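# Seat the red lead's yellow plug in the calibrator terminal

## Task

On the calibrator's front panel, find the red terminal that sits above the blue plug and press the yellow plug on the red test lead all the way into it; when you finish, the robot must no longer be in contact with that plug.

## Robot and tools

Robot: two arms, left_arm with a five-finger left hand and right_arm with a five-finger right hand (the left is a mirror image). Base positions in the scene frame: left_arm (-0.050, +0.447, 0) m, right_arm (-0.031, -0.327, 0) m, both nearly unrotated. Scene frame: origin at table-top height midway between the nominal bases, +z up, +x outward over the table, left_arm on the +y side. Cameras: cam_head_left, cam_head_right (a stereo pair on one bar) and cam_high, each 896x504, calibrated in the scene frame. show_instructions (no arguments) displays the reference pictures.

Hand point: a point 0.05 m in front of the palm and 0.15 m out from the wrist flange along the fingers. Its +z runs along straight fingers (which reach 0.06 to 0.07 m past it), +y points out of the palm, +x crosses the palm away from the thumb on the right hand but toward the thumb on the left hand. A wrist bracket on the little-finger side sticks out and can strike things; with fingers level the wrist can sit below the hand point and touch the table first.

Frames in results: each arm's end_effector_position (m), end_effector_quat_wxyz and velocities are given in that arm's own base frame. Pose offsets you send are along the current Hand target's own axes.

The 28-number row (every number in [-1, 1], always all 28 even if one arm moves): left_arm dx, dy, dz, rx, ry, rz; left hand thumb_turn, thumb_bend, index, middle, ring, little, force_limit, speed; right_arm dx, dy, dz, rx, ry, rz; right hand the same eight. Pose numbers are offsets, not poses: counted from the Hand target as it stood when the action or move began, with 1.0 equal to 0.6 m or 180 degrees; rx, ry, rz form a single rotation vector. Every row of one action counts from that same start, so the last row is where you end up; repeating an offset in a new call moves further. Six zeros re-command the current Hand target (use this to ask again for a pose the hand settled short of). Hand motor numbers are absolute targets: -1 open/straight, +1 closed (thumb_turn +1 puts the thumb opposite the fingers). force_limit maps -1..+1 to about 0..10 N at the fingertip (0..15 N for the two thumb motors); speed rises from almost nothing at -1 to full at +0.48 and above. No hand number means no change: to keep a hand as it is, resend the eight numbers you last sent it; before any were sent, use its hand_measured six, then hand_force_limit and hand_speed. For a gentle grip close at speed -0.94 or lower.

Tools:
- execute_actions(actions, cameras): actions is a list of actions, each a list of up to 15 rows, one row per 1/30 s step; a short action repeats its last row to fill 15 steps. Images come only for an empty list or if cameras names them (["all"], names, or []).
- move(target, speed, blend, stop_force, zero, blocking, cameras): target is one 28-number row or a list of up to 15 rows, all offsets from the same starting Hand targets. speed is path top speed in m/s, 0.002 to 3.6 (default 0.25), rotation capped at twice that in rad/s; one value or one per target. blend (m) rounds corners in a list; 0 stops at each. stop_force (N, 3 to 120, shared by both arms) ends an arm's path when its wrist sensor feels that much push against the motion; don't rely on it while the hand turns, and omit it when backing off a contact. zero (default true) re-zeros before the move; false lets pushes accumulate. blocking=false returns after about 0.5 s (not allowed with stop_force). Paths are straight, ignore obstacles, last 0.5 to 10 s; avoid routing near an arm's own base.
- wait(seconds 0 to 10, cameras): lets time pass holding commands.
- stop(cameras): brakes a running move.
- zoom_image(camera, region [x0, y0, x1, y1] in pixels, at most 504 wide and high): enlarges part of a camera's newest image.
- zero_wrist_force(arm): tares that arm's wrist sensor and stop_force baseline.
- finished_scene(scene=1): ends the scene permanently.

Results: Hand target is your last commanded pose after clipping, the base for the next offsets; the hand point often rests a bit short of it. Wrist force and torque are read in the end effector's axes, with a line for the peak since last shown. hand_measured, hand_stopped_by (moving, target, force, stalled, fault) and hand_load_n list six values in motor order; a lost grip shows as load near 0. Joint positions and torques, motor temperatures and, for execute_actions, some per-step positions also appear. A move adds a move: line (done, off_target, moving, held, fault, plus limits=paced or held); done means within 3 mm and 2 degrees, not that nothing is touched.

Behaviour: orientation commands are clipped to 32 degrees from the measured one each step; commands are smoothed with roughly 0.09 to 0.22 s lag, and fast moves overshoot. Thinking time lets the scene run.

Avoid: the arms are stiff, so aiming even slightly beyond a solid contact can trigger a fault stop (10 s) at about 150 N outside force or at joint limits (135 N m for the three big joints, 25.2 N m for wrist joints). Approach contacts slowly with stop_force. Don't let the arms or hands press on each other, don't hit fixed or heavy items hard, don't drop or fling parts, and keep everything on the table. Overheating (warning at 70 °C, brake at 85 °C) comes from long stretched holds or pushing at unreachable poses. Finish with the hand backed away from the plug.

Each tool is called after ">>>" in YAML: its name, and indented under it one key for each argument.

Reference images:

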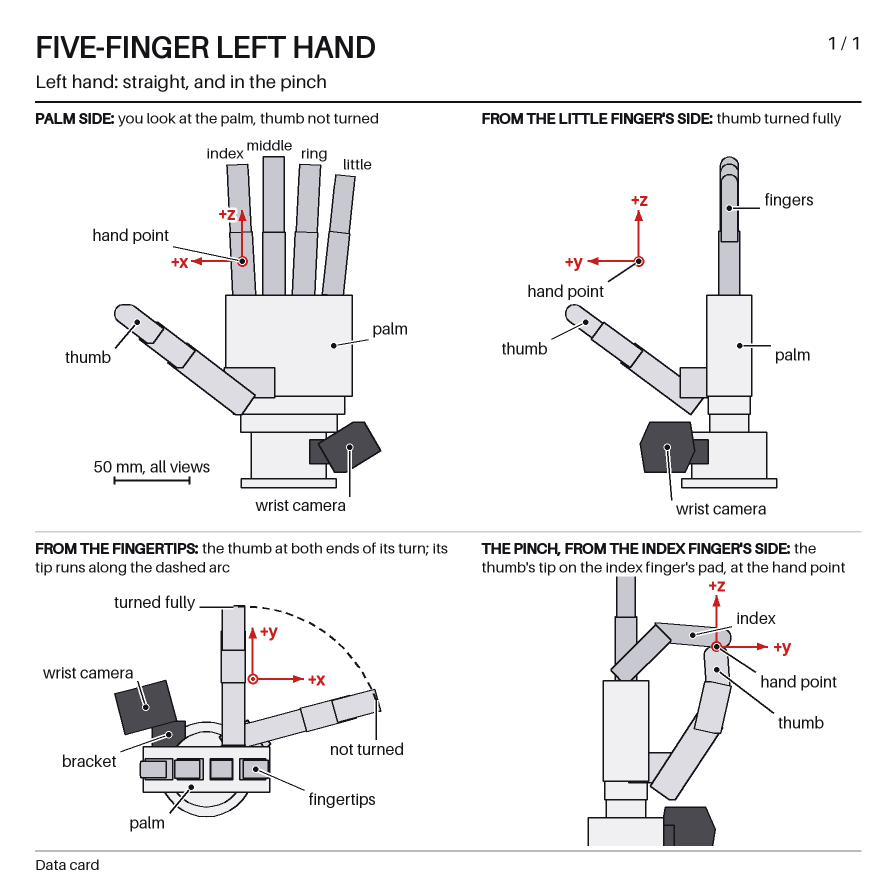

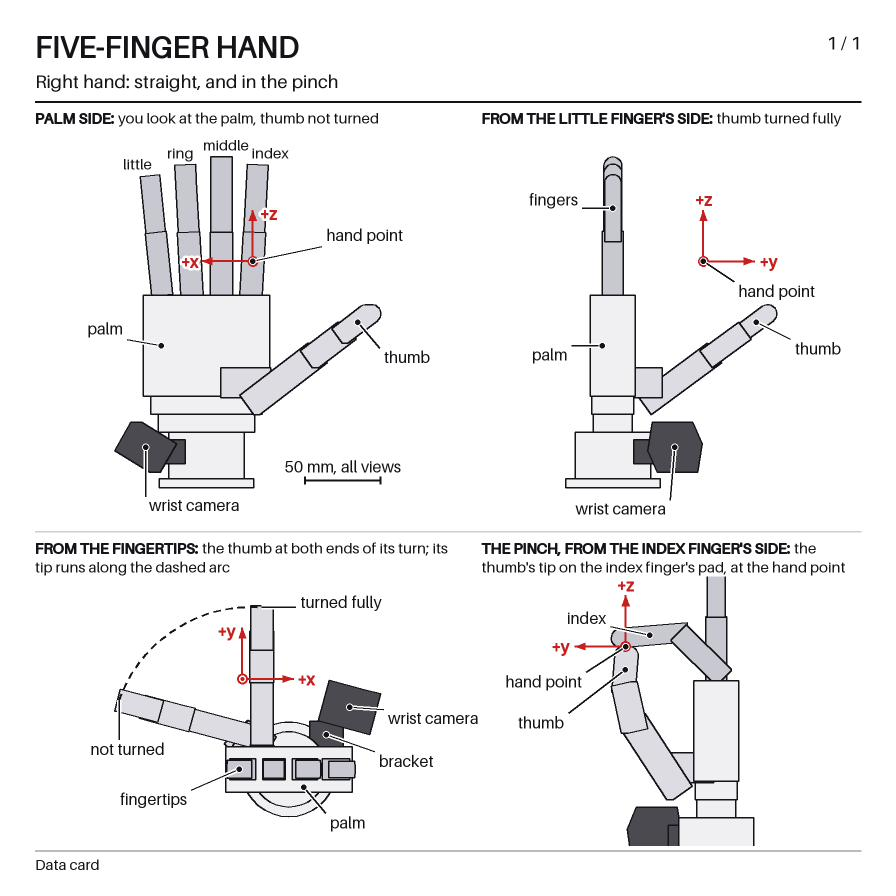

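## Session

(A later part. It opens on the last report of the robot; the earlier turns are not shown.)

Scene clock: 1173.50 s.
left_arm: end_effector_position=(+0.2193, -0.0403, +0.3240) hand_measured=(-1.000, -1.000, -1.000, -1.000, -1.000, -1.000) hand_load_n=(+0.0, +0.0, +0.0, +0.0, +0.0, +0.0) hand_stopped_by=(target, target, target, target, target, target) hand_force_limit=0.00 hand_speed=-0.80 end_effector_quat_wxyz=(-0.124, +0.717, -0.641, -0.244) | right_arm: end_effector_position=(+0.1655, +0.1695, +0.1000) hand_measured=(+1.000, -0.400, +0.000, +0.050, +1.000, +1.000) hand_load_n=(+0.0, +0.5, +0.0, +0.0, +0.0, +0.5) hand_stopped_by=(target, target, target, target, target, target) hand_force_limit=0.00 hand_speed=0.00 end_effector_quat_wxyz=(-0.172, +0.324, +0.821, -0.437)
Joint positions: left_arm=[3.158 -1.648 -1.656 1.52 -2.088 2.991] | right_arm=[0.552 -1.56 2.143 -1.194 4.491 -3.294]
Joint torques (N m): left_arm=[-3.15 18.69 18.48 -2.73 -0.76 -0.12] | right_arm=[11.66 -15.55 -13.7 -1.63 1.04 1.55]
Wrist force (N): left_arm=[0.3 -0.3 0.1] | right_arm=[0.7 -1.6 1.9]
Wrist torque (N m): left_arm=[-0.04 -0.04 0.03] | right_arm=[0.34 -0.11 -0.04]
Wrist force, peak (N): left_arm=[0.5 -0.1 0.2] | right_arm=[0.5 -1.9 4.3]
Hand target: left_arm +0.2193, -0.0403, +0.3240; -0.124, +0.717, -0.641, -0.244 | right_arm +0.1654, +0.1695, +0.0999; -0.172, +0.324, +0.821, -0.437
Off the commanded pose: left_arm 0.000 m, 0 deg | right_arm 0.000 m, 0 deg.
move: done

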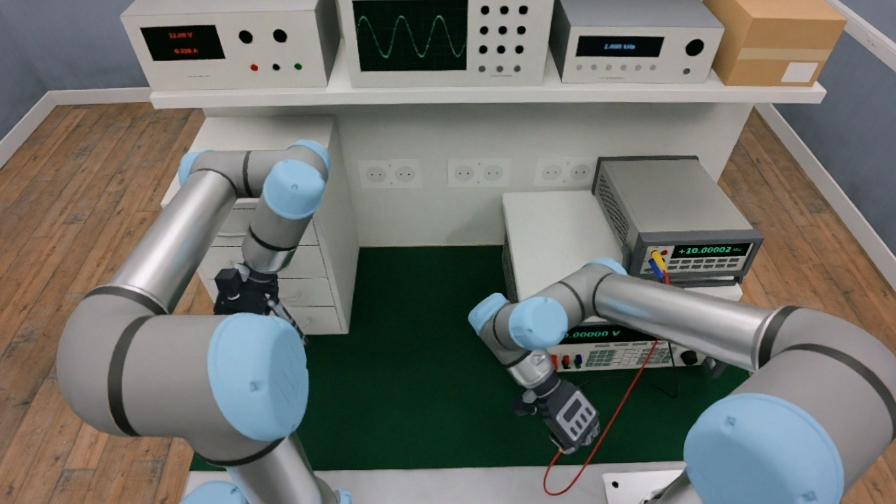

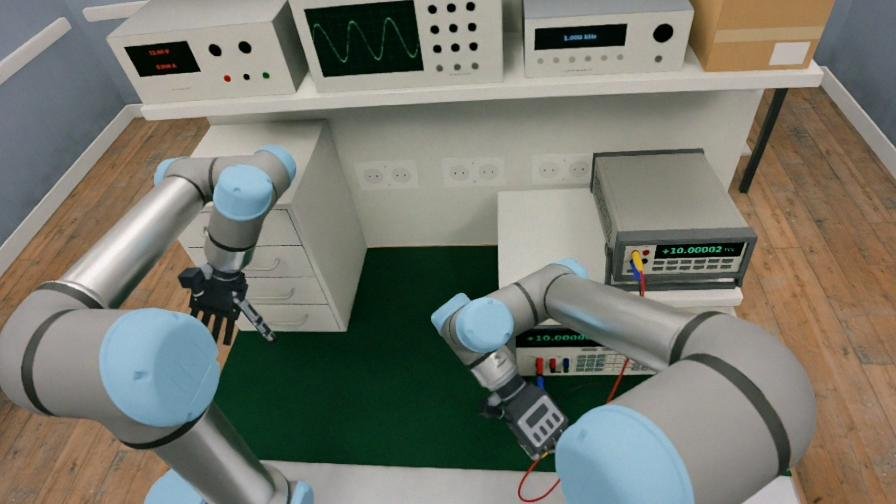

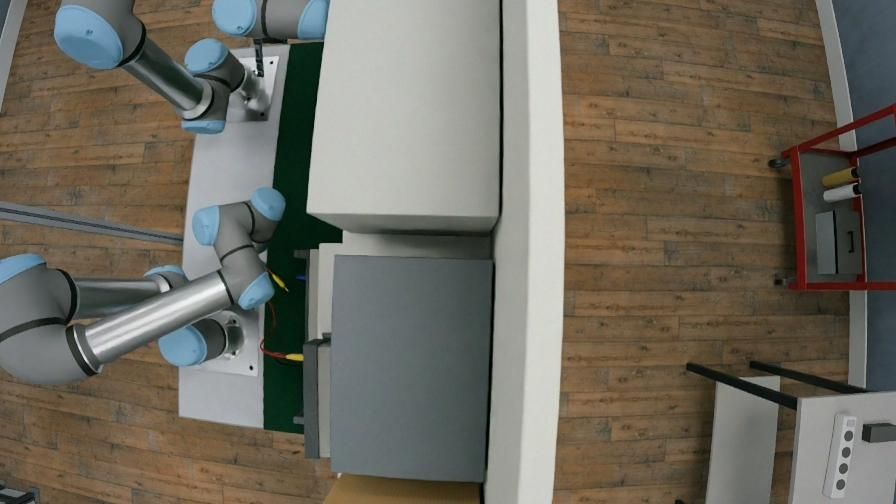

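>>> execute_actions:
  actions:
    - [[0,0,0,0,0,0,-1,-1,-1,-1,-1,-1,0,-0.8,0,0,0,0,0,0,1,-0.4,-1,-1,-1,-1,0,0.3]]
  cameras: ["cam_head_left","cam_head_right"]

>>> wait:
  seconds: 0.8
  cameras: ["cam_head_left","cam_head_right","cam_high"]

>>> zoom_image:
  camera: "cam_head_left"
  region: [540, 390, 640, 490]

>>> zoom_image:
  camera: "cam_head_right"
  region: [500, 390, 600, 490]

Scene clock: 1202.00 s.
left_arm: end_effector_position=(+0.2193, -0.0403, +0.3240) hand_measured=(-1.000, -1.000, -1.000, -1.000, -1.000, -1.000) hand_load_n=(+0.0, +0.0, +0.0, +0.0, +0.0, +0.0) hand_stopped_by=(target, target, target, target, target, target) hand_force_limit=0.00 hand_speed=-0.80 end_effector_quat_wxyz=(-0.124, +0.717, -0.641, -0.244) | right_arm: end_effector_position=(+0.1654, +0.1695, +0.0999) hand_measured=(+1.000, -0.400, -1.000, -1.000, -1.000, -1.000) hand_load_n=(+0.0, +0.0, +0.0, +0.0, +0.0, +0.0) hand_stopped_by=(target, target, target, target, target, target) hand_force_limit=0.00 hand_speed=0.30 end_effector_quat_wxyz=(-0.172, +0.324, +0.821, -0.437)
Joint positions: left_arm=[3.158 -1.648 -1.656 1.52 -2.088 2.991] | right_arm=[0.552 -1.56 2.143 -1.194 4.492 -3.294]
Joint torques (N m): left_arm=[-2.74 18.53 18.97 -2.79 -0.53 -0.08] | right_arm=[11.65 -12.54 -14.05 -0.66 0.98 1.66]
Wrist force (N): left_arm=[0.3 -0.2 0.1] | right_arm=[0.7 -1.5 1.8]
Wrist torque (N m): left_arm=[-0.04 -0.03 0.03] | right_arm=[0.33 -0.11 -0.03]
Wrist force, peak (N): left_arm=[0.3 -0.4 0.2] | right_arm=[0.4 -2.0 2.1]
Hand target: left_arm +0.2193, -0.0403, +0.3240; -0.124, +0.717, -0.641, -0.244 | right_arm +0.1654, +0.1695, +0.0999; -0.172, +0.324, +0.821, -0.437
Off the commanded pose: left_arm 0.000 m, 0 deg | right_arm 0.000 m, 0 deg.
Step readings (end_effector_position of left_arm | right_arm):
0: (+0.2193, -0.0403, +0.3240) | (+0.1654, +0.1695, +0.0999)
1: (+0.2193, -0.0403, +0.3240) | (+0.1654, +0.1695, +0.0999)
2: (+0.2193, -0.0403, +0.3240) | (+0.1654, +0.1695, +0.0999)
4: (+0.2193, -0.0403, +0.3240) | (+0.1654, +0.1695, +0.0999)
8: (+0.2193, -0.0403, +0.3240) | (+0.1654, +0.1695, +0.0999)
15: (+0.2193, -0.0403, +0.3240) | (+0.1654, +0.1695, +0.0999)
Images, in order (width x height): cam_head_left 896x504, cam_head_right 896x504.

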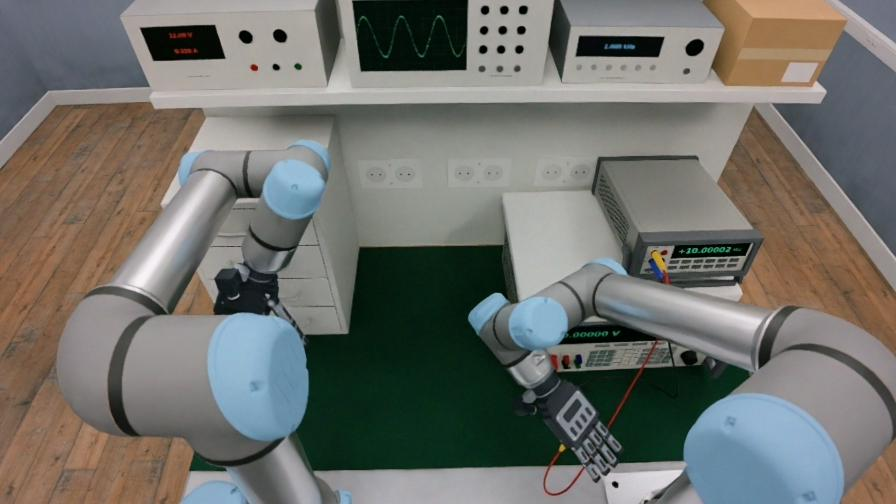

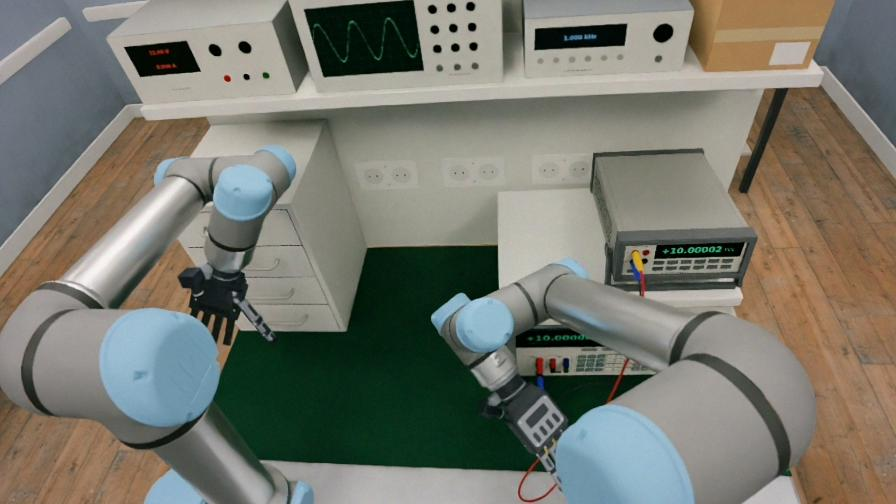

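Scene clock: 1202.80 s.
left_arm: end_effector_position=(+0.2193, -0.0403, +0.3240) hand_measured=(-1.000, -1.000, -1.000, -1.000, -1.000, -1.000) hand_load_n=(+0.0, +0.0, +0.0, +0.0, +0.0, +0.0) hand_stopped_by=(target, target, target, target, target, target) hand_force_limit=0.00 hand_speed=-0.80 end_effector_quat_wxyz=(-0.124, +0.717, -0.641, -0.244) | right_arm: end_effector_position=(+0.1654, +0.1695, +0.0999) hand_measured=(+1.000, -0.400, -1.000, -1.000, -1.000, -1.000) hand_load_n=(+0.0, +0.0, +0.0, +0.0, +0.0, +0.0) hand_stopped_by=(target, target, target, target, target, target) hand_force_limit=0.00 hand_speed=0.30 end_effector_quat_wxyz=(-0.172, +0.324, +0.821, -0.437)
Joint positions: left_arm=[3.158 -1.648 -1.656 1.52 -2.088 2.991] | right_arm=[0.552 -1.56 2.143 -1.194 4.492 -3.294]
Joint torques (N m): left_arm=[-2.48 18.91 19.15 -2.7 -0.75 -0.12] | right_arm=[10.4 -11.63 -19.73 0.07 0.22 1.58]
Wrist force (N): left_arm=[0.2 -0.2 0.2] | right_arm=[0.3 -1.4 1.9]
Wrist torque (N m): left_arm=[-0.05 -0.03 0.03] | right_arm=[0.35 -0.06 -0.05]
Wrist force, peak (N): left_arm=[0.4 -0.1 0.2] | right_arm=[0.9 -1.7 2.1]
Hand target: left_arm +0.2193, -0.0403, +0.3240; -0.124, +0.717, -0.641, -0.244 | right_arm +0.1654, +0.1695, +0.0999; -0.172, +0.324, +0.821, -0.437
Off the commanded pose: left_arm 0.000 m, 0 deg | right_arm 0.000 m, 0 deg.
wait: 0.80 s; at rest by 0.17 s

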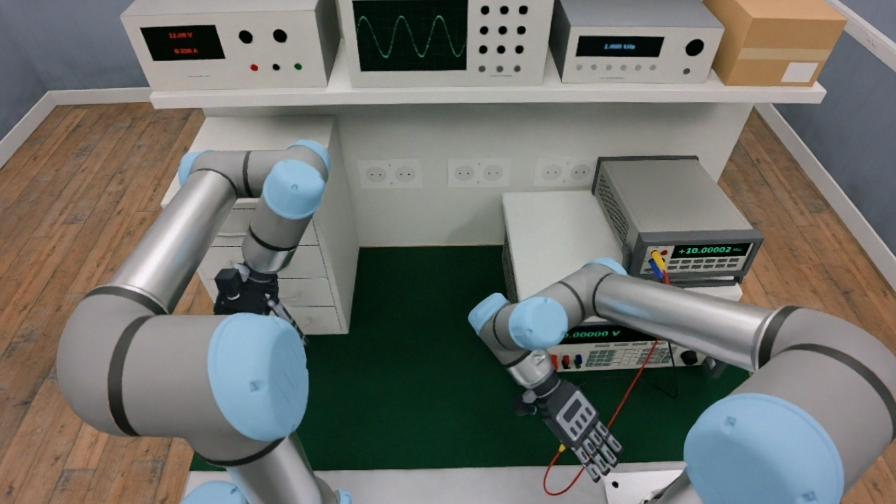

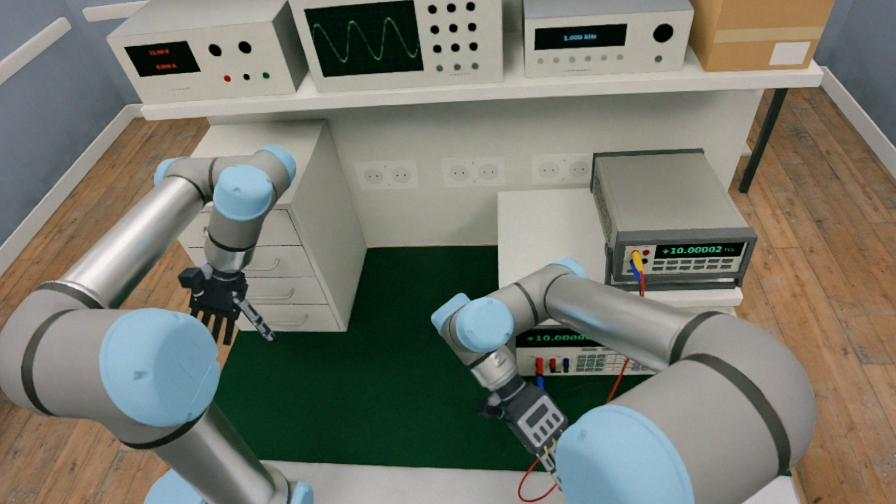

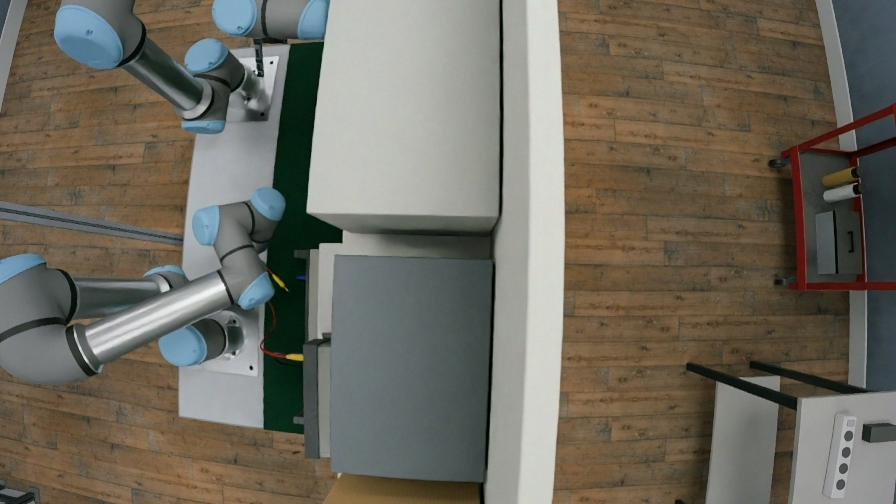

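Scaled by 5.040 from the camera's 896x504 image, which has a finer 1280x720 frame.

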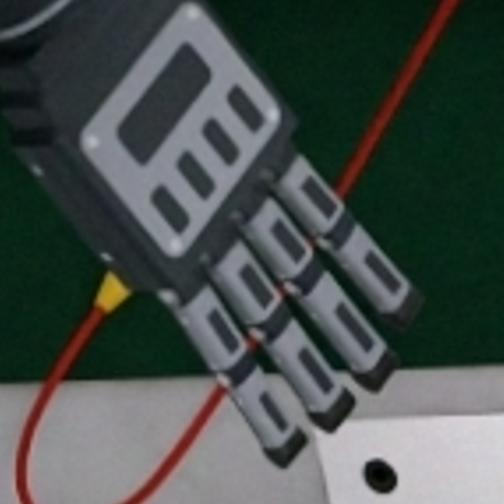

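Scaled by 5.040 from the camera's 896x504 image, which has a finer 1280x720 frame.

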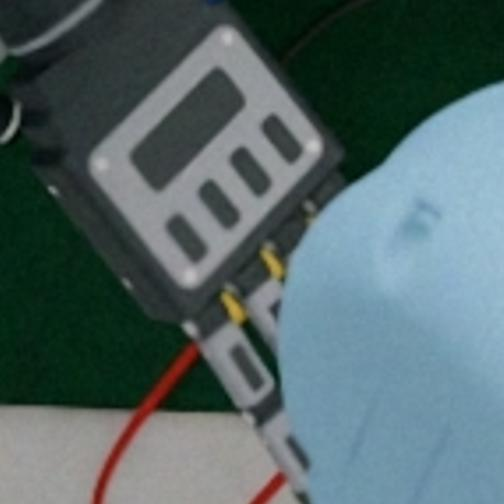

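>>> move:
  target: [0,0,0,0,0,0,-1,-1,-1,-1,-1,-1,0,-0.8,-0.023,0.0668,0.0352,0,0,0,1,-0.4,-1,-1,-1,-1,0,0.3]
  speed: 0.2
  cameras: ["all"]

>>> zoom_image:
  camera: "cam_head_left"
  region: [540, 390, 640, 490]

>>> zoom_image:
  camera: "cam_head_right"
  region: [500, 390, 600, 490]

>>> zoom_image:
  camera: "cam_high"
  region: [240, 240, 310, 310]

Scene clock: 1272.33 s.
left_arm: end_effector_position=(+0.2193, -0.0403, +0.3240) hand_measured=(-1.000, -1.000, -1.000, -1.000, -1.000, -1.000) hand_load_n=(+0.0, +0.0, +0.0, +0.0, +0.0, +0.0) hand_stopped_by=(target, target, target, target, target, target) hand_force_limit=0.00 hand_speed=-0.80 end_effector_quat_wxyz=(-0.124, +0.717, -0.641, -0.244) | right_arm: end_effector_position=(+0.1788, +0.1636, +0.0549) hand_measured=(+1.000, -0.400, -1.000, -1.000, -1.000, -1.000) hand_load_n=(+0.0, +0.0, +0.0, +0.0, -0.5, +0.0) hand_stopped_by=(target, target, target, target, target, target) hand_force_limit=0.00 hand_speed=0.30 end_effector_quat_wxyz=(-0.172, +0.324, +0.821, -0.437)
Joint positions: left_arm=[3.158 -1.648 -1.656 1.52 -2.088 2.991] | right_arm=[0.521 -1.472 2.194 -1.337 4.467 -3.312]
Joint torques (N m): left_arm=[-2.98 18.74 18.19 -2.77 -0.62 -0.09] | right_arm=[12 -17.67 -27.63 -1 1.81 1.76]
Wrist force (N): left_arm=[0.3 -0.2 0.1] | right_arm=[0.7 -1.9 1.6]
Wrist torque (N m): left_arm=[-0.04 -0.04 0.03] | right_arm=[0.30 -0.12 -0.01]
Wrist force, peak (N): left_arm=[0.3 -0.4 0.1] | right_arm=[1.0 -2.8 1.8]
Hand target: left_arm +0.2193, -0.0403, +0.3240; -0.124, +0.717, -0.641, -0.244 | right_arm +0.1788, +0.1637, +0.0549; -0.172, +0.324, +0.821, -0.437
Off the commanded pose: left_arm 0.000 m, 0 deg | right_arm 0.000 m, 0 deg.
move: done

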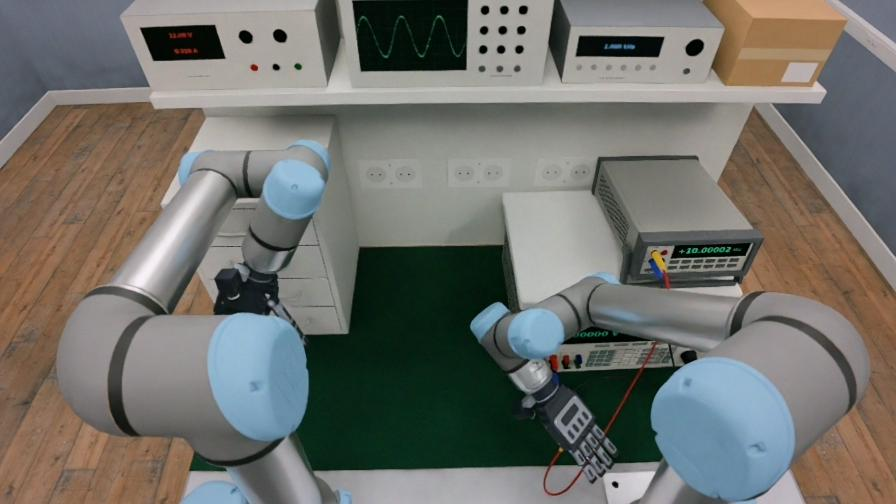

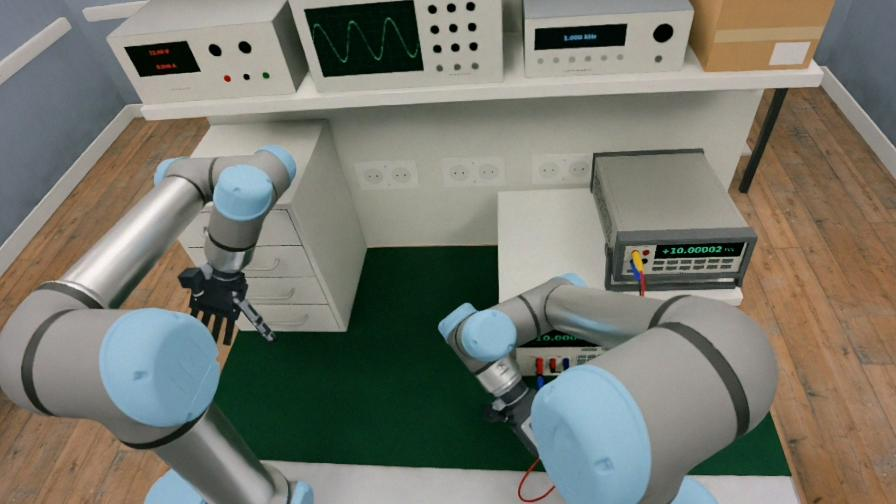

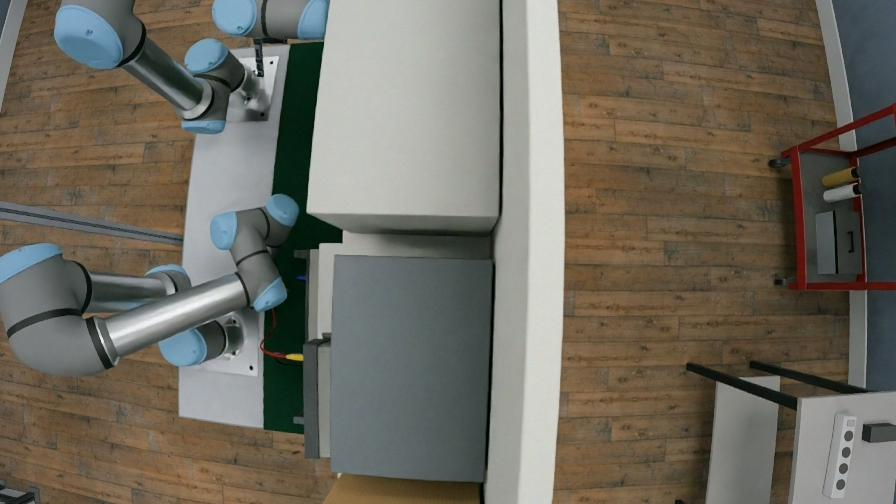

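Scaled by 5.040 from the camera's 896x504 image, which has a finer 1280x720 frame.

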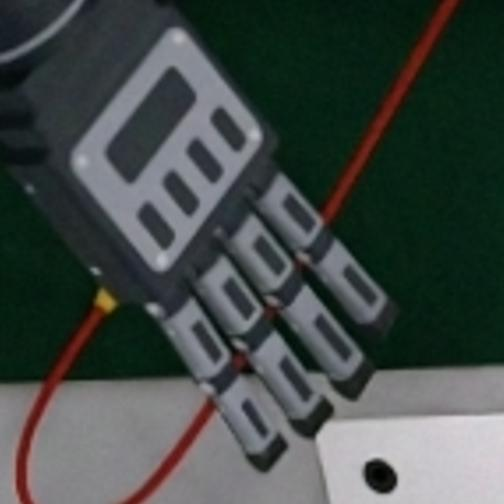

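Scaled by 5.040 from the camera's 896x504 image, which has a finer 1280x720 frame.

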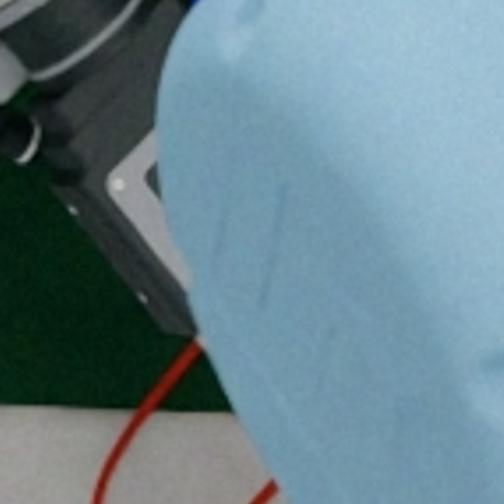

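Scaled by 7.200 from the camera's 896x504 image, which has a finer 1280x720 frame.

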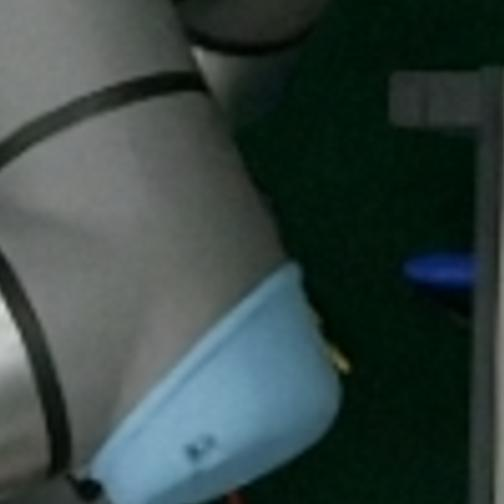

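>>> move:
  target: [0,0,0,0,0,0,-1,-1,-1,-1,-1,-1,0,-0.8,0.005,0.0455,0.0348,0,0,0,1,-0.4,0,0.05,1,1,0,0]
  speed: 0.03
  stop_force: 4
  cameras: ["cam_head_left"]

>>> zoom_image:
  camera: "cam_head_left"
  region: [540, 390, 640, 490]

Scene clock: 1307.53 s.
left_arm: end_effector_position=(+0.2193, -0.0403, +0.3240) hand_measured=(-1.000, -1.000, -1.000, -1.000, -1.000, -1.000) hand_load_n=(+0.0, +0.0, +0.0, +0.0, +0.0, +0.0) hand_stopped_by=(target, target, target, target, target, target) hand_force_limit=0.00 hand_speed=-0.80 end_effector_quat_wxyz=(-0.124, +0.717, -0.641, -0.244) | right_arm: end_effector_position=(+0.1753, +0.1642, +0.0219) hand_measured=(+1.000, -0.400, +0.000, +0.050, +1.000, +1.000) hand_load_n=(+0.0, +0.0, +0.0, -1.0, +0.0, +0.5) hand_stopped_by=(target, target, target, target, target, target) hand_force_limit=0.00 hand_speed=0.00 end_effector_quat_wxyz=(-0.172, +0.324, +0.821, -0.437)
Joint positions: left_arm=[3.158 -1.648 -1.656 1.52 -2.088 2.991] | right_arm=[0.527 -1.408 2.236 -1.441 4.471 -3.309]
Joint torques (N m): left_arm=[-3.7 17.98 19.32 -2.68 -0.63 0.03] | right_arm=[-12.16 -14.75 -26.02 -2.06 -1.43 -1.5]
Wrist force (N): left_arm=[0.2 -0.3 0.1] | right_arm=[0.6 -5.0 0.3]
Wrist torque (N m): left_arm=[-0.04 -0.02 0.02] | right_arm=[0.24 -0.16 -0.14]
Wrist force, peak (N): left_arm=[0.5 -0.1 0.2] | right_arm=[-0.6 -23.4 -7.8]
Hand target: left_arm +0.2193, -0.0403, +0.3240; -0.124, +0.717, -0.641, -0.244 | right_arm +0.1753, +0.1642, +0.0219; -0.172, +0.324, +0.821, -0.437 (not the last commanded pose)
Off the commanded pose: left_arm 0.000 m, 0 deg | right_arm 0.001 m, 0 deg.
move: contact (right_arm)
Images, in order (width x height): cam_head_left 896x504.

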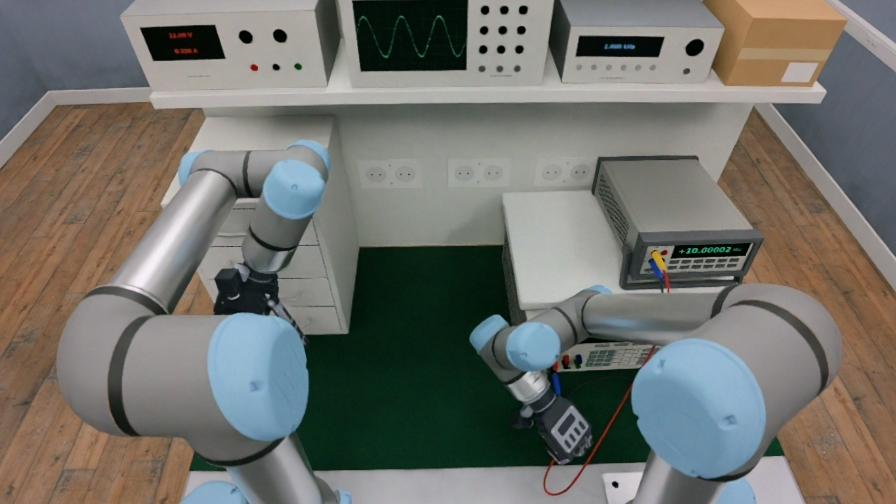

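Scaled by 5.040 from the camera's 896x504 image, which has a finer 1280x720 frame.

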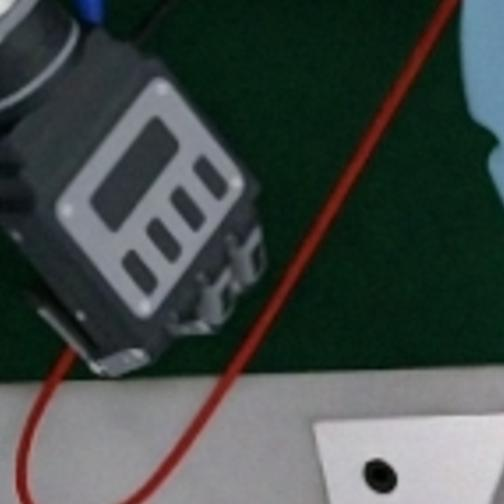

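>>> execute_actions:
  actions:
    - [[0,0,0,0,0,0,-1,-1,-1,-1,-1,-1,0,-0.8,0,0.0021,0.0014,0,0,0,1,-0.4,0.1,0.15,1,1,0,-0.3]]
    - [[0,0,0,0,0,0,-1,-1,-1,-1,-1,-1,0,-0.8,0,0.0021,0.0014,0,0,0,1,-0.4,0.17,0.22,1,1,0,-0.3]]
    - [[0,0,0,0,0,0,-1,-1,-1,-1,-1,-1,0,-0.8,0,0.0021,0.0014,0,0,0,1,-0.4,0.2,0.25,1,1,0,-0.3]]

Scene clock: 1339.20 s.
left_arm: end_effector_position=(+0.2193, -0.0403, +0.3240) hand_measured=(-1.000, -1.000, -1.000, -1.000, -1.000, -1.000) hand_load_n=(+0.0, +0.0, +0.0, +0.0, +0.0, +0.0) hand_stopped_by=(target, target, target, target, target, target) hand_force_limit=0.00 hand_speed=-0.80 end_effector_quat_wxyz=(-0.124, +0.717, -0.641, -0.244) | right_arm: end_effector_position=(+0.1754, +0.1642, +0.0173) hand_measured=(+1.000, -0.404, +0.200, +0.238, +1.000, +1.000) hand_load_n=(+1.0, +16.0, +0.0, +10.5, +0.0, +0.0) hand_stopped_by=(target, target, target, force, target, target) hand_force_limit=0.00 hand_speed=-0.30 end_effector_quat_wxyz=(-0.172, +0.324, +0.821, -0.437)
Joint positions: left_arm=[3.158 -1.648 -1.656 1.52 -2.088 2.991] | right_arm=[0.527 -1.398 2.24 -1.456 4.471 -3.309]
Joint torques (N m): left_arm=[-3.4 17.43 18.8 -2.68 -0.59 -0.18] | right_arm=[-0.95 -23.61 -0.1 1.24 1.98 -0.17]
Wrist force (N): left_arm=[0.1 -0.1 0.2] | right_arm=[1.2 -13.4 -10.1]
Wrist torque (N m): left_arm=[-0.02 -0.01 0.01] | right_arm=[-0.27 -0.07 -0.28]
Wrist force, peak (N): left_arm=[0.5 0.0 0.2] | right_arm=[1.2 -16.1 -10.3]
Hand target: left_arm +0.2193, -0.0403, +0.3240; -0.124, +0.717, -0.641, -0.244 | right_arm +0.1753, +0.1642, +0.0173; -0.172, +0.324, +0.821, -0.437
Off the commanded pose: left_arm 0.000 m, 0 deg | right_arm 0.000 m, 0 deg.
Step readings (end_effector_position of left_arm | right_arm):
0: (+0.2193, -0.0403, +0.3240) | (+0.1753, +0.1642, +0.0219)
1: (+0.2193, -0.0403, +0.3240) | (+0.1754, +0.1642, +0.0218)
2: (+0.2193, -0.0403, +0.3240) | (+0.1755, +0.1643, +0.0215)
4: (+0.2193, -0.0403, +0.3240) | (+0.1755, +0.1643, +0.0206)
8: (+0.2193, -0.0403, +0.3240) | (+0.1754, +0.1643, +0.0203)
15: (+0.2193, -0.0403, +0.3240) | (+0.1753, +0.1642, +0.0204)
16: (+0.2193, -0.0403, +0.3240) | (+0.1753, +0.1642, +0.0203)
17: (+0.2193, -0.0403, +0.3240) | (+0.1753, +0.1642, +0.0201)
19: (+0.2193, -0.0403, +0.3240) | (+0.1753, +0.1642, +0.0190)
23: (+0.2193, -0.0403, +0.3240) | (+0.1754, +0.1642, +0.0188)
30: (+0.2193, -0.0403, +0.3240) | (+0.1753, +0.1642, +0.0188)
31: (+0.2193, -0.0403, +0.3240) | (+0.1753, +0.1642, +0.0188)
32: (+0.2193, -0.0403, +0.3240) | (+0.1754, +0.1642, +0.0185)
34: (+0.2193, -0.0403, +0.3240) | (+0.1754, +0.1643, +0.0176)
38: (+0.2193, -0.0403, +0.3240) | (+0.1754, +0.1643, +0.0173)
45: (+0.2193, -0.0403, +0.3240) | (+0.1754, +0.1642, +0.0173)

>>> execute_actions:
  actions:
    - [[0,0,0,0,0,0,-1,-1,-1,-1,-1,-1,0,-0.8,0,0,0,0,0,0,1,-0.4,0.2,0.21,1,1,0,-0.3]]
    - [[0,0,0,0,0,0,-1,-1,-1,-1,-1,-1,0,-0.8,0,0.002,0.0014,0,0,0,1,-0.4,0.2,0.21,1,1,0,-0.3]]

Scene clock: 1359.17 s.
left_arm: end_effector_position=(+0.2193, -0.0403, +0.3240) hand_measured=(-1.000, -1.000, -1.000, -1.000, -1.000, -1.000) hand_load_n=(+0.0, +0.0, +0.0, +0.0, +0.0, +0.0) hand_stopped_by=(target, target, target, target, target, target) hand_force_limit=0.00 hand_speed=-0.80 end_effector_quat_wxyz=(-0.124, +0.717, -0.641, -0.244) | right_arm: end_effector_position=(+0.1753, +0.1642, +0.0159) hand_measured=(+1.000, -0.404, +0.200, +0.212, +1.000, +1.000) hand_load_n=(+1.5, +15.5, +0.0, -6.5, +0.0, +0.0) hand_stopped_by=(target, target, target, target, target, target) hand_force_limit=0.00 hand_speed=-0.30 end_effector_quat_wxyz=(-0.172, +0.324, +0.821, -0.437)
Joint positions: left_arm=[3.158 -1.648 -1.656 1.52 -2.088 2.991] | right_arm=[0.527 -1.395 2.242 -1.46 4.471 -3.309]
Joint torques (N m): left_arm=[-3.58 17.49 19.16 -2.84 -0.61 -0.09] | right_arm=[6.44 -17.47 -14.07 -2.66 1.19 0.49]
Wrist force (N): left_arm=[0.4 0.2 0.1] | right_arm=[0.7 -42.7 -26.6]
Wrist torque (N m): left_arm=[0.03 -0.06 0.02] | right_arm=[-0.42 0.37 -0.93]
Wrist force, peak (N): left_arm=[0.4 0.0 0.3] | right_arm=[0.7 -43.2 -27.2]
Hand target: left_arm +0.2193, -0.0403, +0.3240; -0.124, +0.717, -0.641, -0.244 | right_arm +0.1753, +0.1642, +0.0159; -0.172, +0.324, +0.821, -0.437
Off the commanded pose: left_arm 0.000 m, 0 deg | right_arm 0.000 m, 0 deg.
Step readings (end_effector_position of left_arm | right_arm):
0: (+0.2193, -0.0403, +0.3240) | (+0.1753, +0.1642, +0.0173)
1: (+0.2193, -0.0403, +0.3240) | (+0.1753, +0.1642, +0.0173)
2: (+0.2193, -0.0403, +0.3240) | (+0.1753, +0.1642, +0.0173)
4: (+0.2193, -0.0403, +0.3240) | (+0.1753, +0.1642, +0.0173)
8: (+0.2193, -0.0403, +0.3240) | (+0.1753, +0.1642, +0.0173)
15: (+0.2193, -0.0403, +0.3240) | (+0.1753, +0.1642, +0.0173)
16: (+0.2193, -0.0403, +0.3240) | (+0.1753, +0.1642, +0.0173)
17: (+0.2193, -0.0403, +0.3240) | (+0.1753, +0.1642, +0.0170)
19: (+0.2193, -0.0403, +0.3240) | (+0.1753, +0.1642, +0.0161)
23: (+0.2193, -0.0403, +0.3240) | (+0.1753, +0.1642, +0.0158)
30: (+0.2193, -0.0403, +0.3240) | (+0.1753, +0.1642, +0.0158)

>>> execute_actions:
  actions:
    - [[0,0,0,0,0,0,-1,-1,-1,-1,-1,-1,0,-0.8,0,-0.0014,-0.00093,0,0,0,1,-0.4,0.2,0.21,1,1,0,-0.3]]
    - [[0,0,0,0,0,0,-1,-1,-1,-1,-1,-1,0,-0.8,0,0,0,0,0,0,1,-0.4,0.45,0.21,1,1,0,-0.9]]
    - [[0,0,0,0,0,0,-1,-1,-1,-1,-1,-1,0,-0.8,0,0,0,0,0,0,1,-0.4,0.45,0.21,1,1,0,-0.9]]

>>> wait:
  seconds: 0.5

Scene clock: 1372.30 s.
left_arm: end_effector_position=(+0.2193, -0.0403, +0.3240) hand_measured=(-1.000, -1.000, -1.000, -1.000, -1.000, -1.000) hand_load_n=(+0.0, +0.0, +0.0, +0.0, +0.0, +0.0) hand_stopped_by=(target, target, target, target, target, target) hand_force_limit=0.00 hand_speed=-0.80 end_effector_quat_wxyz=(-0.124, +0.717, -0.641, -0.244) | right_arm: end_effector_position=(+0.1753, +0.1642, +0.0169) hand_measured=(+1.000, -0.404, +0.272, +0.210, +1.000, +1.000) hand_load_n=(-2.5, +17.5, +5.0, -3.0, +0.5, +0.0) hand_stopped_by=(target, target, force, target, target, target) hand_force_limit=0.00 hand_speed=-0.90 end_effector_quat_wxyz=(-0.172, +0.324, +0.821, -0.437)
Joint positions: left_arm=[3.158 -1.648 -1.656 1.52 -2.088 2.991] | right_arm=[0.527 -1.397 2.24 -1.457 4.471 -3.309]
Joint torques (N m): left_arm=[-4 17.89 19.36 -2.7 -0.54 -0.14] | right_arm=[-11.19 -9.88 -0.22 -1.88 -0.72 -1.54]
Wrist force (N): left_arm=[0.2 -0.2 0.1] | right_arm=[1.2 -15.7 -11.4]
Wrist torque (N m): left_arm=[-0.03 -0.03 0.02] | right_arm=[-0.18 0.12 -0.39]
Wrist force, peak (N): left_arm=[0.4 -0.3 -0.1] | right_arm=[0.7 -42.7 -26.7]
Hand target: left_arm +0.2193, -0.0403, +0.3240; -0.124, +0.717, -0.641, -0.244 | right_arm +0.1753, +0.1642, +0.0169; -0.172, +0.324, +0.821, -0.437
Off the commanded pose: left_arm 0.000 m, 0 deg | right_arm 0.000 m, 0 deg.
Step readings (end_effector_position of left_arm | right_arm):
0: (+0.2193, -0.0403, +0.3240) | (+0.1753, +0.1642, +0.0159)
1: (+0.2193, -0.0403, +0.3240) | (+0.1753, +0.1642, +0.0159)
2: (+0.2193, -0.0403, +0.3240) | (+0.1753, +0.1642, +0.0161)
4: (+0.2193, -0.0403, +0.3240) | (+0.1754, +0.1642, +0.0168)
8: (+0.2193, -0.0403, +0.3240) | (+0.1753, +0.1642, +0.0169)
15: (+0.2193, -0.0403, +0.3240) | (+0.1753, +0.1642, +0.0169)
16: (+0.2193, -0.0403, +0.3240) | (+0.1754, +0.1642, +0.0169)
17: (+0.2193, -0.0403, +0.3240) | (+0.1754, +0.1642, +0.0169)
19: (+0.2193, -0.0403, +0.3240) | (+0.1754, +0.1642, +0.0169)
23: (+0.2193, -0.0403, +0.3240) | (+0.1754, +0.1642, +0.0169)
30: (+0.2193, -0.0403, +0.3240) | (+0.1754, +0.1642, +0.0169)
31: (+0.2193, -0.0403, +0.3240) | (+0.1754, +0.1642, +0.0169)
32: (+0.2193, -0.0403, +0.3240) | (+0.1753, +0.1642, +0.0169)
34: (+0.2193, -0.0403, +0.3240) | (+0.1753, +0.1642, +0.0169)
38: (+0.2193, -0.0403, +0.3240) | (+0.1753, +0.1642, +0.0169)
45: (+0.2193, -0.0403, +0.3240) | (+0.1753, +0.1642, +0.0169)

Scene clock: 1372.80 s.
left_arm: end_effector_position=(+0.2193, -0.0403, +0.3240) hand_measured=(-1.000, -1.000, -1.000, -1.000, -1.000, -1.000) hand_load_n=(+0.0, +0.0, +0.0, +0.0, +0.0, +0.0) hand_stopped_by=(target, target, target, target, target, target) hand_force_limit=0.00 hand_speed=-0.80 end_effector_quat_wxyz=(-0.124, +0.717, -0.641, -0.244) | right_arm: end_effector_position=(+0.1753, +0.1642, +0.0169) hand_measured=(+1.000, -0.404, +0.272, +0.210, +1.000, +1.000) hand_load_n=(-2.0, +17.5, +5.5, -3.0, +0.0, +0.0) hand_stopped_by=(target, target, force, target, target, target) hand_force_limit=0.00 hand_speed=-0.90 end_effector_quat_wxyz=(-0.172, +0.324, +0.821, -0.437)
Joint positions: left_arm=[3.158 -1.648 -1.656 1.52 -2.088 2.991] | right_arm=[0.527 -1.397 2.24 -1.457 4.471 -3.309]
Joint torques (N m): left_arm=[-3.85 17.05 20.07 -2.74 -0.65 -0.13] | right_arm=[-11.12 -9.94 0.04 -1.86 -0.86 -1.56]
Wrist force (N): left_arm=[0.1 -0.2 0.0] | right_arm=[1.0 -15.3 -11.1]
Wrist torque (N m): left_arm=[-0.02 -0.01 0.01] | right_arm=[-0.17 0.13 -0.40]
Wrist force, peak (N): left_arm=[0.3 -0.3 0.2] | right_arm=[1.5 -15.7 -11.3]
Hand target: left_arm +0.2193, -0.0403, +0.3240; -0.124, +0.717, -0.641, -0.244 | right_arm +0.1753, +0.1642, +0.0169; -0.172, +0.324, +0.821, -0.437
Off the commanded pose: left_arm 0.000 m, 0 deg | right_arm 0.000 m, 0 deg.
wait: 0.50 s; at rest by 0.17 s

>>> execute_actions:
  actions:
    - [[0,0,0,0,0,0,-1,-1,-1,-1,-1,-1,0,-0.8,0,-0.0014,-0.00093,0,0,0,1,-0.4,0.45,0.45,1,1,0.1,-0.9]]
    - [[0,0,0,0,0,0,-1,-1,-1,-1,-1,-1,0,-0.8,0,0,0,0,0,0,1,-0.4,0.45,0.45,1,1,0.1,-0.9]]
    - [[0,0,0,0,0,0,-1,-1,-1,-1,-1,-1,0,-0.8,0,0,0,0,0,0,1,-0.4,0.45,0.45,1,1,0.1,-0.9]]

>>> move:
  target: [0,0,0,0,0,0,-1,-1,-1,-1,-1,-1,0,-0.8,0,-0.0415,-0.028,0,0,0,1,-0.4,0.45,0.45,1,1,0.1,-0.9]
  speed: 0.05
  cameras: ["all"]

>>> zoom_image:
  camera: "cam_head_left"
  region: [540, 390, 640, 490]

>>> zoom_image:
  camera: "cam_high"
  region: [240, 240, 320, 310]

Scene clock: 1384.13 s.
left_arm: end_effector_position=(+0.2193, -0.0403, +0.3240) hand_measured=(-1.000, -1.000, -1.000, -1.000, -1.000, -1.000) hand_load_n=(+0.0, +0.0, +0.0, +0.0, +0.0, +0.0) hand_stopped_by=(target, target, target, target, target, target) hand_force_limit=0.00 hand_speed=-0.80 end_effector_quat_wxyz=(-0.124, +0.717, -0.641, -0.244) | right_arm: end_effector_position=(+0.1753, +0.1642, +0.0179) hand_measured=(+1.000, -0.404, +0.272, +0.226, +1.000, +1.000) hand_load_n=(-2.5, +17.5, +5.5, +8.0, +0.0, +0.0) hand_stopped_by=(target, target, force, force, target, target) hand_force_limit=0.10 hand_speed=-0.90 end_effector_quat_wxyz=(-0.172, +0.324, +0.821, -0.437)
Joint positions: left_arm=[3.158 -1.648 -1.656 1.52 -2.088 2.991] | right_arm=[0.527 -1.4 2.24 -1.454 4.471 -3.309]
Joint torques (N m): left_arm=[-3.93 17.62 19.02 -2.93 -0.6 -0.06] | right_arm=[-11.43 -16.52 -25.72 -1.74 -1.43 -1.48]
Wrist force (N): left_arm=[0.2 -0.2 0.0] | right_arm=[0.9 -1.4 2.1]
Wrist torque (N m): left_arm=[-0.03 -0.03 0.02] | right_arm=[0.36 -0.16 -0.07]
Wrist force, peak (N): left_arm=[0.4 -0.3 0.0] | right_arm=[1.4 -15.8 -11.3]
Hand target: left_arm +0.2193, -0.0403, +0.3240; -0.124, +0.717, -0.641, -0.244 | right_arm +0.1753, +0.1642, +0.0179; -0.172, +0.324, +0.821, -0.437
Off the commanded pose: left_arm 0.000 m, 0 deg | right_arm 0.000 m, 0 deg.
Step readings (end_effector_position of left_arm | right_arm):
0: (+0.2193, -0.0403, +0.3240) | (+0.1753, +0.1642, +0.0169)
1: (+0.2193, -0.0403, +0.3240) | (+0.1753, +0.1642, +0.0169)
2: (+0.2193, -0.0403, +0.3240) | (+0.1753, +0.1642, +0.0170)
4: (+0.2193, -0.0403, +0.3240) | (+0.1751, +0.1641, +0.0177)
8: (+0.2193, -0.0403, +0.3240) | (+0.1752, +0.1641, +0.0179)
15: (+0.2193, -0.0403, +0.3240) | (+0.1753, +0.1642, +0.0179)
16: (+0.2193, -0.0403, +0.3240) | (+0.1753, +0.1642, +0.0179)
17: (+0.2193, -0.0403, +0.3240) | (+0.1753, +0.1642, +0.0179)
19: (+0.2193, -0.0403, +0.3240) | (+0.1753, +0.1642, +0.0179)
23: (+0.2193, -0.0403, +0.3240) | (+0.1753, +0.1642, +0.0179)
30: (+0.2193, -0.0403, +0.3240) | (+0.1753, +0.1642, +0.0179)
31: (+0.2193, -0.0403, +0.3240) | (+0.1753, +0.1642, +0.0179)
32: (+0.2193, -0.0403, +0.3240) | (+0.1753, +0.1642, +0.0179)
34: (+0.2193, -0.0403, +0.3240) | (+0.1753, +0.1642, +0.0179)
38: (+0.2193, -0.0403, +0.3240) | (+0.1753, +0.1642, +0.0179)
45: (+0.2193, -0.0403, +0.3240) | (+0.1753, +0.1642, +0.0179)

Scene clock: 1385.07 s.
left_arm: end_effector_position=(+0.2193, -0.0403, +0.3240) hand_measured=(-1.000, -1.000, -1.000, -1.000, -1.000, -1.000) hand_load_n=(+0.0, +0.0, +0.0, +0.0, +0.0, +0.0) hand_stopped_by=(target, target, target, target, target, target) hand_force_limit=0.00 hand_speed=-0.80 end_effector_quat_wxyz=(-0.124, +0.717, -0.641, -0.244) | right_arm: end_effector_position=(+0.1754, +0.1643, +0.0480) hand_measured=(+1.000, -0.404, +0.272, +0.226, +1.000, +1.000) hand_load_n=(-3.0, +17.0, +5.0, +8.5, +0.0, +0.0) hand_stopped_by=(target, target, force, force, target, target) hand_force_limit=0.10 hand_speed=-0.90 end_effector_quat_wxyz=(-0.172, +0.324, +0.821, -0.436)
Joint positions: left_arm=[3.158 -1.648 -1.656 1.52 -2.088 2.991] | right_arm=[0.527 -1.463 2.207 -1.358 4.471 -3.309]
Joint torques (N m): left_arm=[-3.99 18.03 17.97 -2.79 -0.59 -0.16] | right_arm=[-12.11 -13.13 -6.17 -1.75 -1.34 -1.54]
Wrist force (N): left_arm=[0.4 -0.1 -0.1] | right_arm=[0.8 -1.7 2.1]
Wrist torque (N m): left_arm=[0.00 -0.06 0.03] | right_arm=[0.30 -0.15 -0.08]
Wrist force, peak (N): left_arm=[0.2 -0.3 0.2] | right_arm=[1.1 -1.7 2.6]
Hand target: left_arm +0.2193, -0.0403, +0.3240; -0.124, +0.717, -0.641, -0.244 | right_arm +0.1753, +0.1642, +0.0479; -0.172, +0.324, +0.821, -0.437
Off the commanded pose: left_arm 0.000 m, 0 deg | right_arm 0.000 m, 0 deg.
move: done

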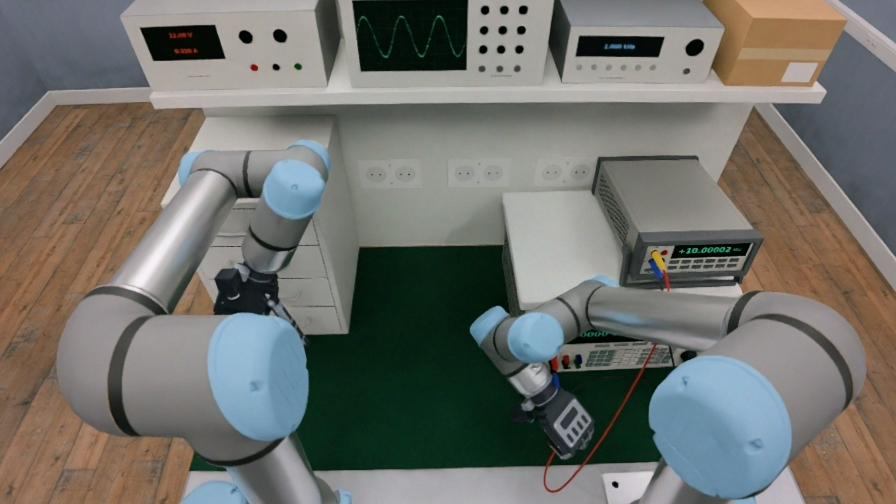

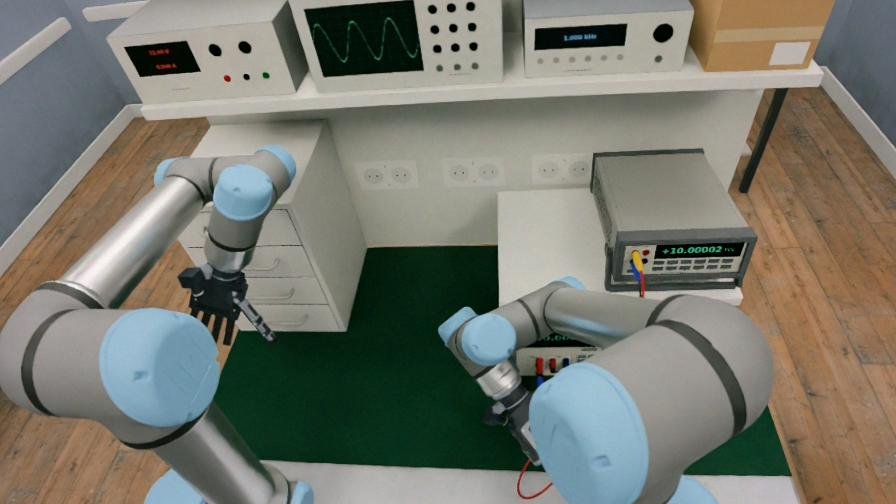

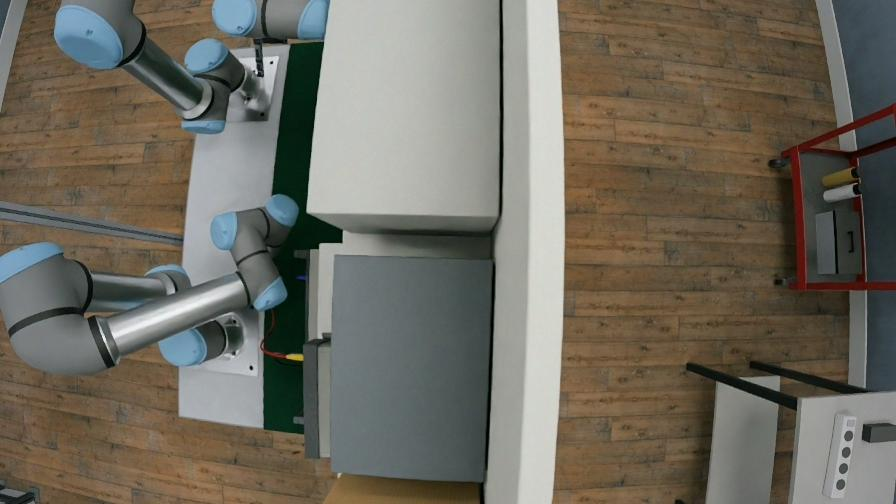

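Scaled by 5.040 from the camera's 896x504 image, which has a finer 1280x720 frame.

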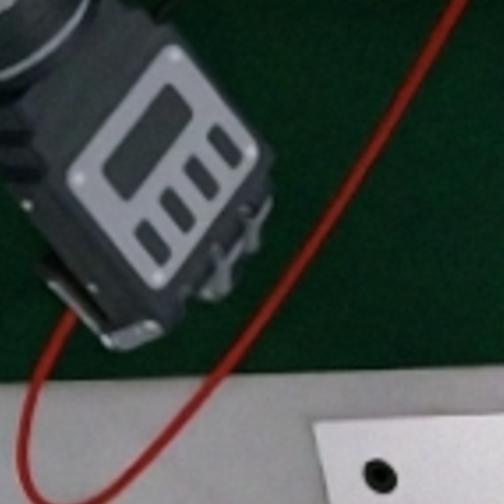

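Scaled by 6.300 from the camera's 896x504 image, which has a finer 1280x720 frame.

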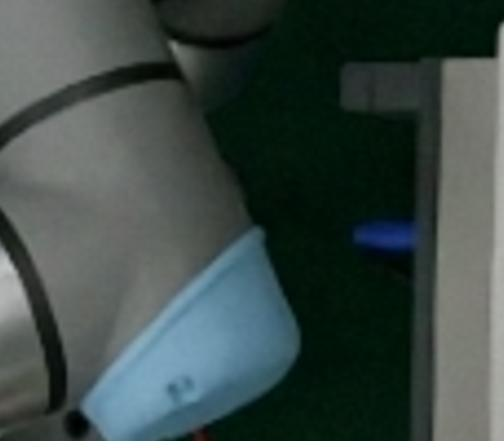

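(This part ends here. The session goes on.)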